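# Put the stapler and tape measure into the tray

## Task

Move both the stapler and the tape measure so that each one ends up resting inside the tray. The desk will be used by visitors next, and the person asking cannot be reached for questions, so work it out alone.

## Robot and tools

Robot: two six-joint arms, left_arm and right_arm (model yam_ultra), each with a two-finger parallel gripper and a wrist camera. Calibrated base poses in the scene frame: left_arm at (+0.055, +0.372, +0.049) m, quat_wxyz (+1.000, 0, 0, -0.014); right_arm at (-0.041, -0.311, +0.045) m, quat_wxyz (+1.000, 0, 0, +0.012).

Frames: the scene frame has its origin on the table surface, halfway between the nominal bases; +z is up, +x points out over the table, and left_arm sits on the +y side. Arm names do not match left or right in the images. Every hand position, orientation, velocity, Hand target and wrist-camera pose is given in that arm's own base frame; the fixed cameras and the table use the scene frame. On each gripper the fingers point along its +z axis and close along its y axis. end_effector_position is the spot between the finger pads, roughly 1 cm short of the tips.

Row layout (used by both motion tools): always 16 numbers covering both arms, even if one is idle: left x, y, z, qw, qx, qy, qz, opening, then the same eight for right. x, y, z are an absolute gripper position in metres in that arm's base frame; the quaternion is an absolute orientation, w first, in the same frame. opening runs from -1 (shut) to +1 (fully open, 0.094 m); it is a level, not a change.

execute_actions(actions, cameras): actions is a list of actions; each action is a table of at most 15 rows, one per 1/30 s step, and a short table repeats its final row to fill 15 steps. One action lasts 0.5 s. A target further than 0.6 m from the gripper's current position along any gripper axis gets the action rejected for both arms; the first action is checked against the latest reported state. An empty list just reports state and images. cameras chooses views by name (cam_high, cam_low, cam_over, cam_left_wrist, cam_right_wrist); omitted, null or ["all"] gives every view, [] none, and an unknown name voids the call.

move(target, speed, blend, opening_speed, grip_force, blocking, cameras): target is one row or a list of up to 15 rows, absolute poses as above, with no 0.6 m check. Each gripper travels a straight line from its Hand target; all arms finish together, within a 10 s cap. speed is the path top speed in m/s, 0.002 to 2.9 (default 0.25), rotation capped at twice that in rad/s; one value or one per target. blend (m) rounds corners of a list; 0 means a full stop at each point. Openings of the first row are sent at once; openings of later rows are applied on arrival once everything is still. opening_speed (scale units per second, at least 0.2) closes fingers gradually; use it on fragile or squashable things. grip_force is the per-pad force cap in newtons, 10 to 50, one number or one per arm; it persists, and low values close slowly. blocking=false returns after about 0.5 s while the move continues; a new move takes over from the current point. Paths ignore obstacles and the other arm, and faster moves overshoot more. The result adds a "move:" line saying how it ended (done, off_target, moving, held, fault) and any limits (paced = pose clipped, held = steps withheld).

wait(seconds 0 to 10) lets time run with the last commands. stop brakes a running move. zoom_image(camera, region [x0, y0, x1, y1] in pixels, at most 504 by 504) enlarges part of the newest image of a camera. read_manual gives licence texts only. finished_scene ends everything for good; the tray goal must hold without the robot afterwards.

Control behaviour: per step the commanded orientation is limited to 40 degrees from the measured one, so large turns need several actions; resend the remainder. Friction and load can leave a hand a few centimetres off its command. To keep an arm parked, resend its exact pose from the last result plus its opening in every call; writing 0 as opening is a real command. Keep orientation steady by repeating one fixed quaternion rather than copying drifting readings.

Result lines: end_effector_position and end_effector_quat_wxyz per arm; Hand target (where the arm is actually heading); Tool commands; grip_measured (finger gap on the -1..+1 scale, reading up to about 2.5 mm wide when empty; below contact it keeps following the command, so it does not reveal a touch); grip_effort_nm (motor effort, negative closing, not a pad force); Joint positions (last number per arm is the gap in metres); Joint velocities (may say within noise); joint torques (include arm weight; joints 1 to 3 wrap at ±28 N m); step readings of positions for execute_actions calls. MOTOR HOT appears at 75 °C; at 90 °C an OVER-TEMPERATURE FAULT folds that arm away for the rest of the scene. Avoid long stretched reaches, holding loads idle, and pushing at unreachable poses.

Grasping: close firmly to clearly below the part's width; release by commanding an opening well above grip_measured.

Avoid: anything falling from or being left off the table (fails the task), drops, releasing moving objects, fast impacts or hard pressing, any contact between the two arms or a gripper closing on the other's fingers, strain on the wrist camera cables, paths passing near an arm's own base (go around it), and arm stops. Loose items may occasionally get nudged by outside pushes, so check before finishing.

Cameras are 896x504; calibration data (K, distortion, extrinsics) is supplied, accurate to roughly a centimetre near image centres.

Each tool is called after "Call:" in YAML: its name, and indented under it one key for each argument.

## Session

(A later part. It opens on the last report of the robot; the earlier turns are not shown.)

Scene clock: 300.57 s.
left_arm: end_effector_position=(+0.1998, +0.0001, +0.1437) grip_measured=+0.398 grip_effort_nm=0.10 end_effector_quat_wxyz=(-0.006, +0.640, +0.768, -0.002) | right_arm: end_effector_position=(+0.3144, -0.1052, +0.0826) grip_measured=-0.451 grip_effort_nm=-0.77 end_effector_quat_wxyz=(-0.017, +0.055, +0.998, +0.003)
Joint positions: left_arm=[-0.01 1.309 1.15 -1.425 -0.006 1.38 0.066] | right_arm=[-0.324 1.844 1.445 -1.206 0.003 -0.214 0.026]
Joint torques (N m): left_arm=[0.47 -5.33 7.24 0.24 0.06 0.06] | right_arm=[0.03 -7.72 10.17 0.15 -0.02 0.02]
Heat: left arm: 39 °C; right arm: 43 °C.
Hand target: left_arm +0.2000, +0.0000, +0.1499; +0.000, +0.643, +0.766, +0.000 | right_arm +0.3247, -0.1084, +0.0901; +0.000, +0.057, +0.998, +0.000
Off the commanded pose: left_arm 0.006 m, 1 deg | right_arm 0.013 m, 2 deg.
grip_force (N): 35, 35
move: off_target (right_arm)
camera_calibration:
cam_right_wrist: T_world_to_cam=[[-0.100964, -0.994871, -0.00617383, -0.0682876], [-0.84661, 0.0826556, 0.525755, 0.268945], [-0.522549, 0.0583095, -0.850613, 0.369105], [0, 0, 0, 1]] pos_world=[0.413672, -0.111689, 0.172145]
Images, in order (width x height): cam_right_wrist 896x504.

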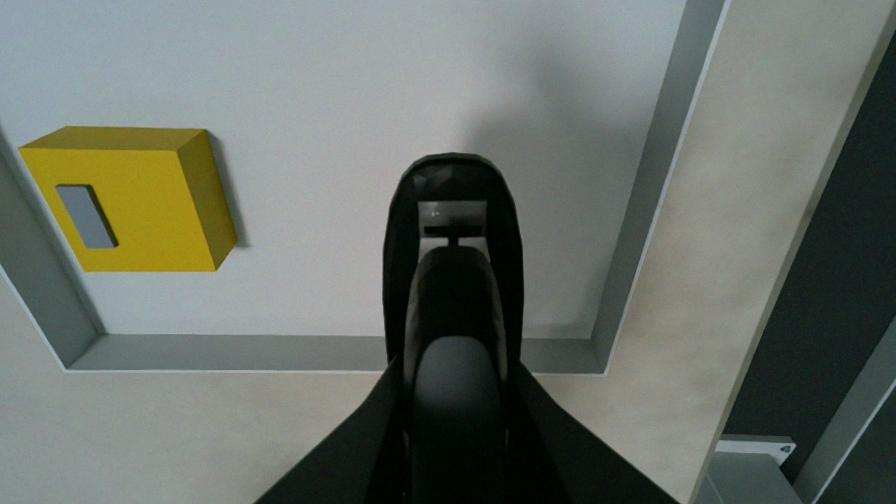

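Call:
move:
  target:
    - [0.20,0.0,0.15,0,0.6428,0.766,0,0.4,0.322,-0.102,0.0,0,0.0567,0.9984,0,-0.5]
    - [0.20,0.0,0.15,0,0.6428,0.766,0,0.4,0.322,-0.102,-0.024,0,0.0567,0.9984,0,-0.5]
  blend: [0.005,0]
  speed: [0.15,0.05]
  cameras: ["cam_right_wrist"]

Call:
move:
  target: [0.20,0.0,0.15,0,0.6428,0.766,0,0.4,0.322,-0.102,-0.030,0,0.0567,0.9984,0,-0.5]
  speed: 0.05
  cameras: ["cam_right_wrist"]

Scene clock: 306.10 s.
left_arm: end_effector_position=(+0.1998, +0.0001, +0.1437) grip_measured=+0.398 grip_effort_nm=0.10 end_effector_quat_wxyz=(-0.006, +0.640, +0.768, -0.002) | right_arm: end_effector_position=(+0.3210, -0.1055, -0.0210) grip_measured=-0.451 grip_effort_nm=-0.77 end_effector_quat_wxyz=(-0.001, +0.056, +0.998, -0.002)
Joint positions: left_arm=[-0.01 1.309 1.15 -1.425 -0.006 1.38 0.066] | right_arm=[-0.319 1.973 1.182 -0.781 0.003 -0.206 0.026]
Joint torques (N m): left_arm=[0.47 -5.29 7.27 0.23 0.06 0.07] | right_arm=[0.68 -8.09 5.31 0.34 -0.03 0.09]
Heat: left arm: 39 °C; right arm: 43 °C.
Hand target: left_arm +0.2000, +0.0000, +0.1499; +0.000, +0.643, +0.766, +0.000 | right_arm +0.3220, -0.1021, -0.0239; +0.000, +0.057, +0.998, +0.000
Off the commanded pose: left_arm 0.006 m, 1 deg | right_arm 0.005 m, 0 deg.
grip_force (N): 35, 35
move: done
camera_calibration:
cam_right_wrist: T_world_to_cam=[[-0.102735, -0.994708, 0.00121214, -0.0678881], [-0.862754, 0.089713, 0.497601, 0.334419], [-0.495077, 0.0500753, -0.867405, 0.274464], [0, 0, 0, 1]] pos_world=[0.417427, -0.111274, 0.0717463]
Images, in order (width x height): cam_right_wrist 896x504.

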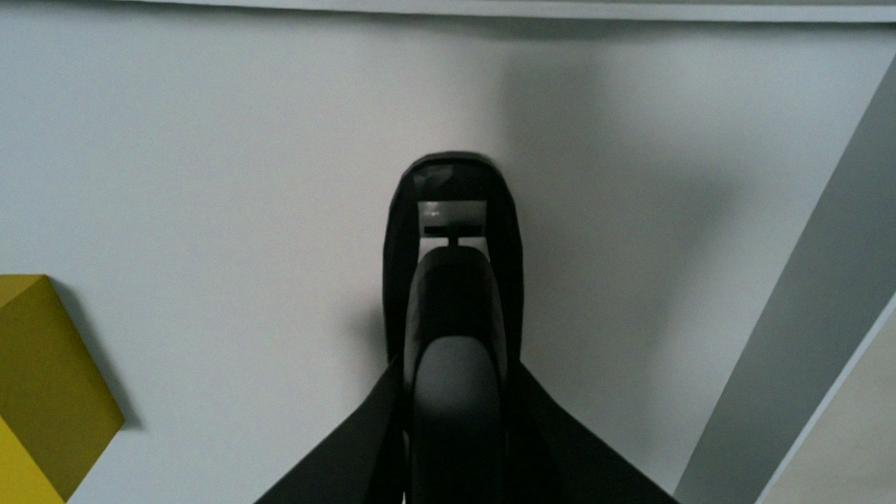

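Scene clock: 306.80 s.
left_arm: end_effector_position=(+0.1998, +0.0001, +0.1437) grip_measured=+0.398 grip_effort_nm=0.09 end_effector_quat_wxyz=(-0.006, +0.640, +0.768, -0.002) | right_arm: end_effector_position=(+0.3222, -0.1059, -0.0218) grip_measured=-0.451 grip_effort_nm=-0.77 end_effector_quat_wxyz=(+0.002, +0.056, +0.998, -0.002)
Joint positions: left_arm=[-0.01 1.309 1.15 -1.425 -0.006 1.38 0.066] | right_arm=[-0.319 1.974 1.18 -0.772 0.003 -0.206 0.026]
Joint torques (N m): left_arm=[0.47 -5.26 7.24 0.23 0.08 0.06] | right_arm=[0.66 -7.27 4.55 0.48 -0.03 0.09]
Heat: left arm: 39 °C; right arm: 43 °C.
Hand target: left_arm +0.2000, +0.0000, +0.1499; +0.000, +0.643, +0.766, +0.000 | right_arm +0.3218, -0.1021, -0.0298; +0.000, +0.057, +0.998, +0.000
Off the commanded pose: left_arm 0.006 m, 1 deg | right_arm 0.009 m, 0 deg.
grip_force (N): 35, 35
move: done
camera_calibration:
cam_right_wrist: T_world_to_cam=[[-0.102828, -0.994696, 0.00234602, -0.0680542], [-0.865262, 0.0906101, 0.493063, 0.336656], [-0.49066, 0.0486705, -0.869991, 0.272738], [0, 0, 0, 1]] pos_world=[0.41812, -0.111472, 0.0714464]
Images, in order (width x height): cam_right_wrist 896x504.

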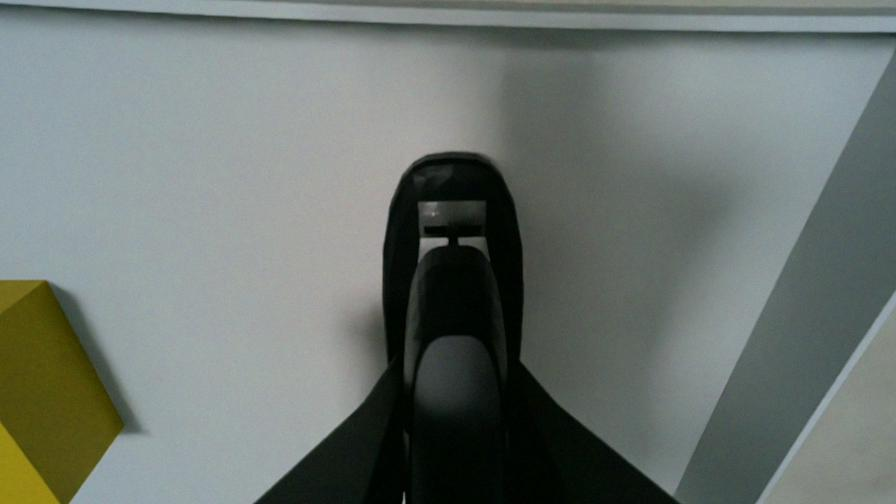

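Call:
move:
  target:
    - [0.20,0.0,0.15,0,0.6428,0.766,0,0.4,0.322,-0.102,-0.026,0,0.0567,0.9984,0,0.15]
    - [0.20,0.0,0.15,0,0.6428,0.766,0,0.4,0.322,-0.102,0.05,0,0.0567,0.9984,0,0.15]
    - [0.20,0.0,0.15,0,0.6428,0.766,0,0.4,0.28,-0.06,0.17,0,0.0567,0.9984,0,0.15]
  blend: [0,0.03,0]
  speed: [0.1,0.12,0.2]
  opening_speed: 0.6
  cameras: ["cam_high","cam_over","cam_right_wrist"]

Scene clock: 312.37 s.
left_arm: end_effector_position=(+0.1998, +0.0001, +0.1437) grip_measured=+0.398 grip_effort_nm=0.10 end_effector_quat_wxyz=(-0.006, +0.640, +0.768, -0.002) | right_arm: end_effector_position=(+0.2761, -0.0622, +0.1602) grip_measured=+0.148 grip_effort_nm=0.08 end_effector_quat_wxyz=(-0.016, +0.055, +0.998, +0.000)
Joint positions: left_arm=[-0.01 1.309 1.15 -1.425 -0.006 1.38 0.066] | right_arm=[-0.222 1.649 1.523 -1.477 0.005 -0.111 0.054]
Joint torques (N m): left_arm=[0.44 -5.26 7.15 0.23 0.05 0.06] | right_arm=[0.54 -7.5 9.09 0.06 -0.05 0.11]
Heat: left arm: 39 °C; right arm: 43 °C.
Hand target: left_arm +0.2000, +0.0000, +0.1499; +0.000, +0.643, +0.766, +0.000 | right_arm +0.2798, -0.0600, +0.1699; +0.000, +0.057, +0.998, +0.000
Off the commanded pose: left_arm 0.006 m, 1 deg | right_arm 0.011 m, 2 deg.
grip_force (N): 35, 35
move: off_target (right_arm)
camera_calibration:
cam_right_wrist: T_world_to_cam=[[-0.100859, -0.994901, -0.000541311, -0.0298488], [-0.847477, 0.0856284, 0.52388, 0.192879], [-0.521162, 0.0532965, -0.851792, 0.412194], [0, 0, 0, 1]] pos_world=[0.37527, -0.068181, 0.250042]
Images, in order (width x height): cam_high 896x504, cam_over 896x504, cam_right_wrist 896x504.

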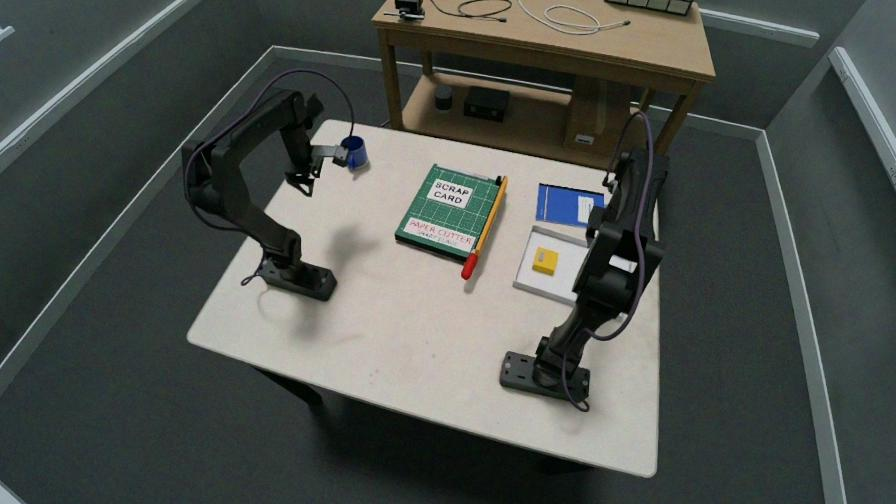

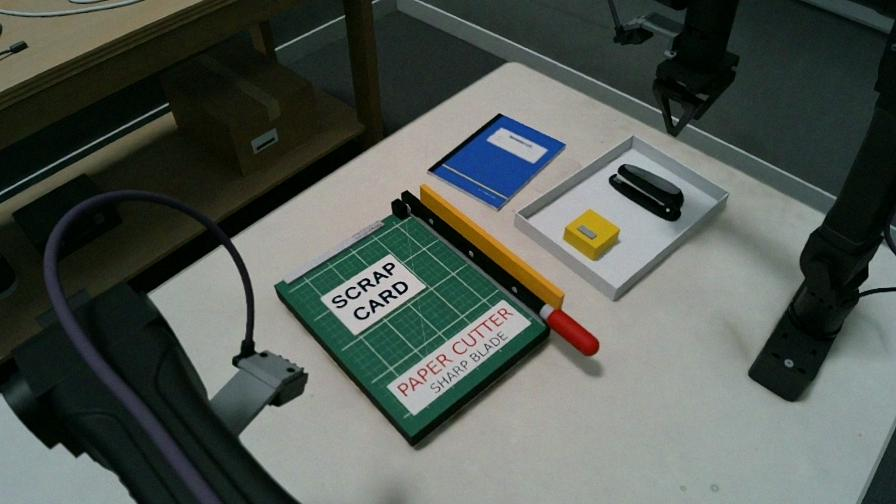

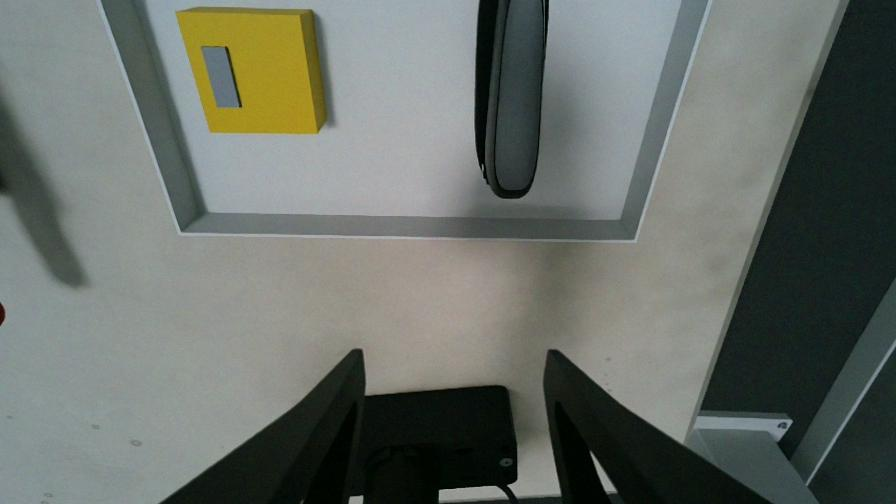

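Call:
zoom_image:
  camera: "cam_over"
  region: [380, 120, 760, 380]

Scaled by 1.326 from the camera's 896x504 image, which has a finer 1280x720 frame.

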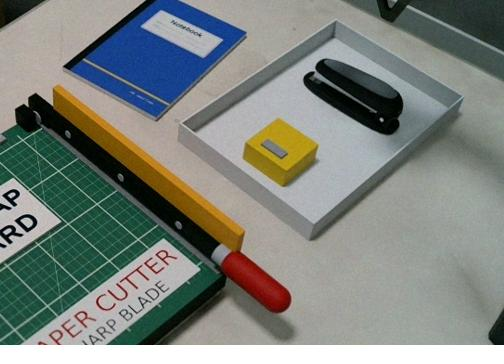

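Call:
finished_scene:

The scene is finished: the task was done.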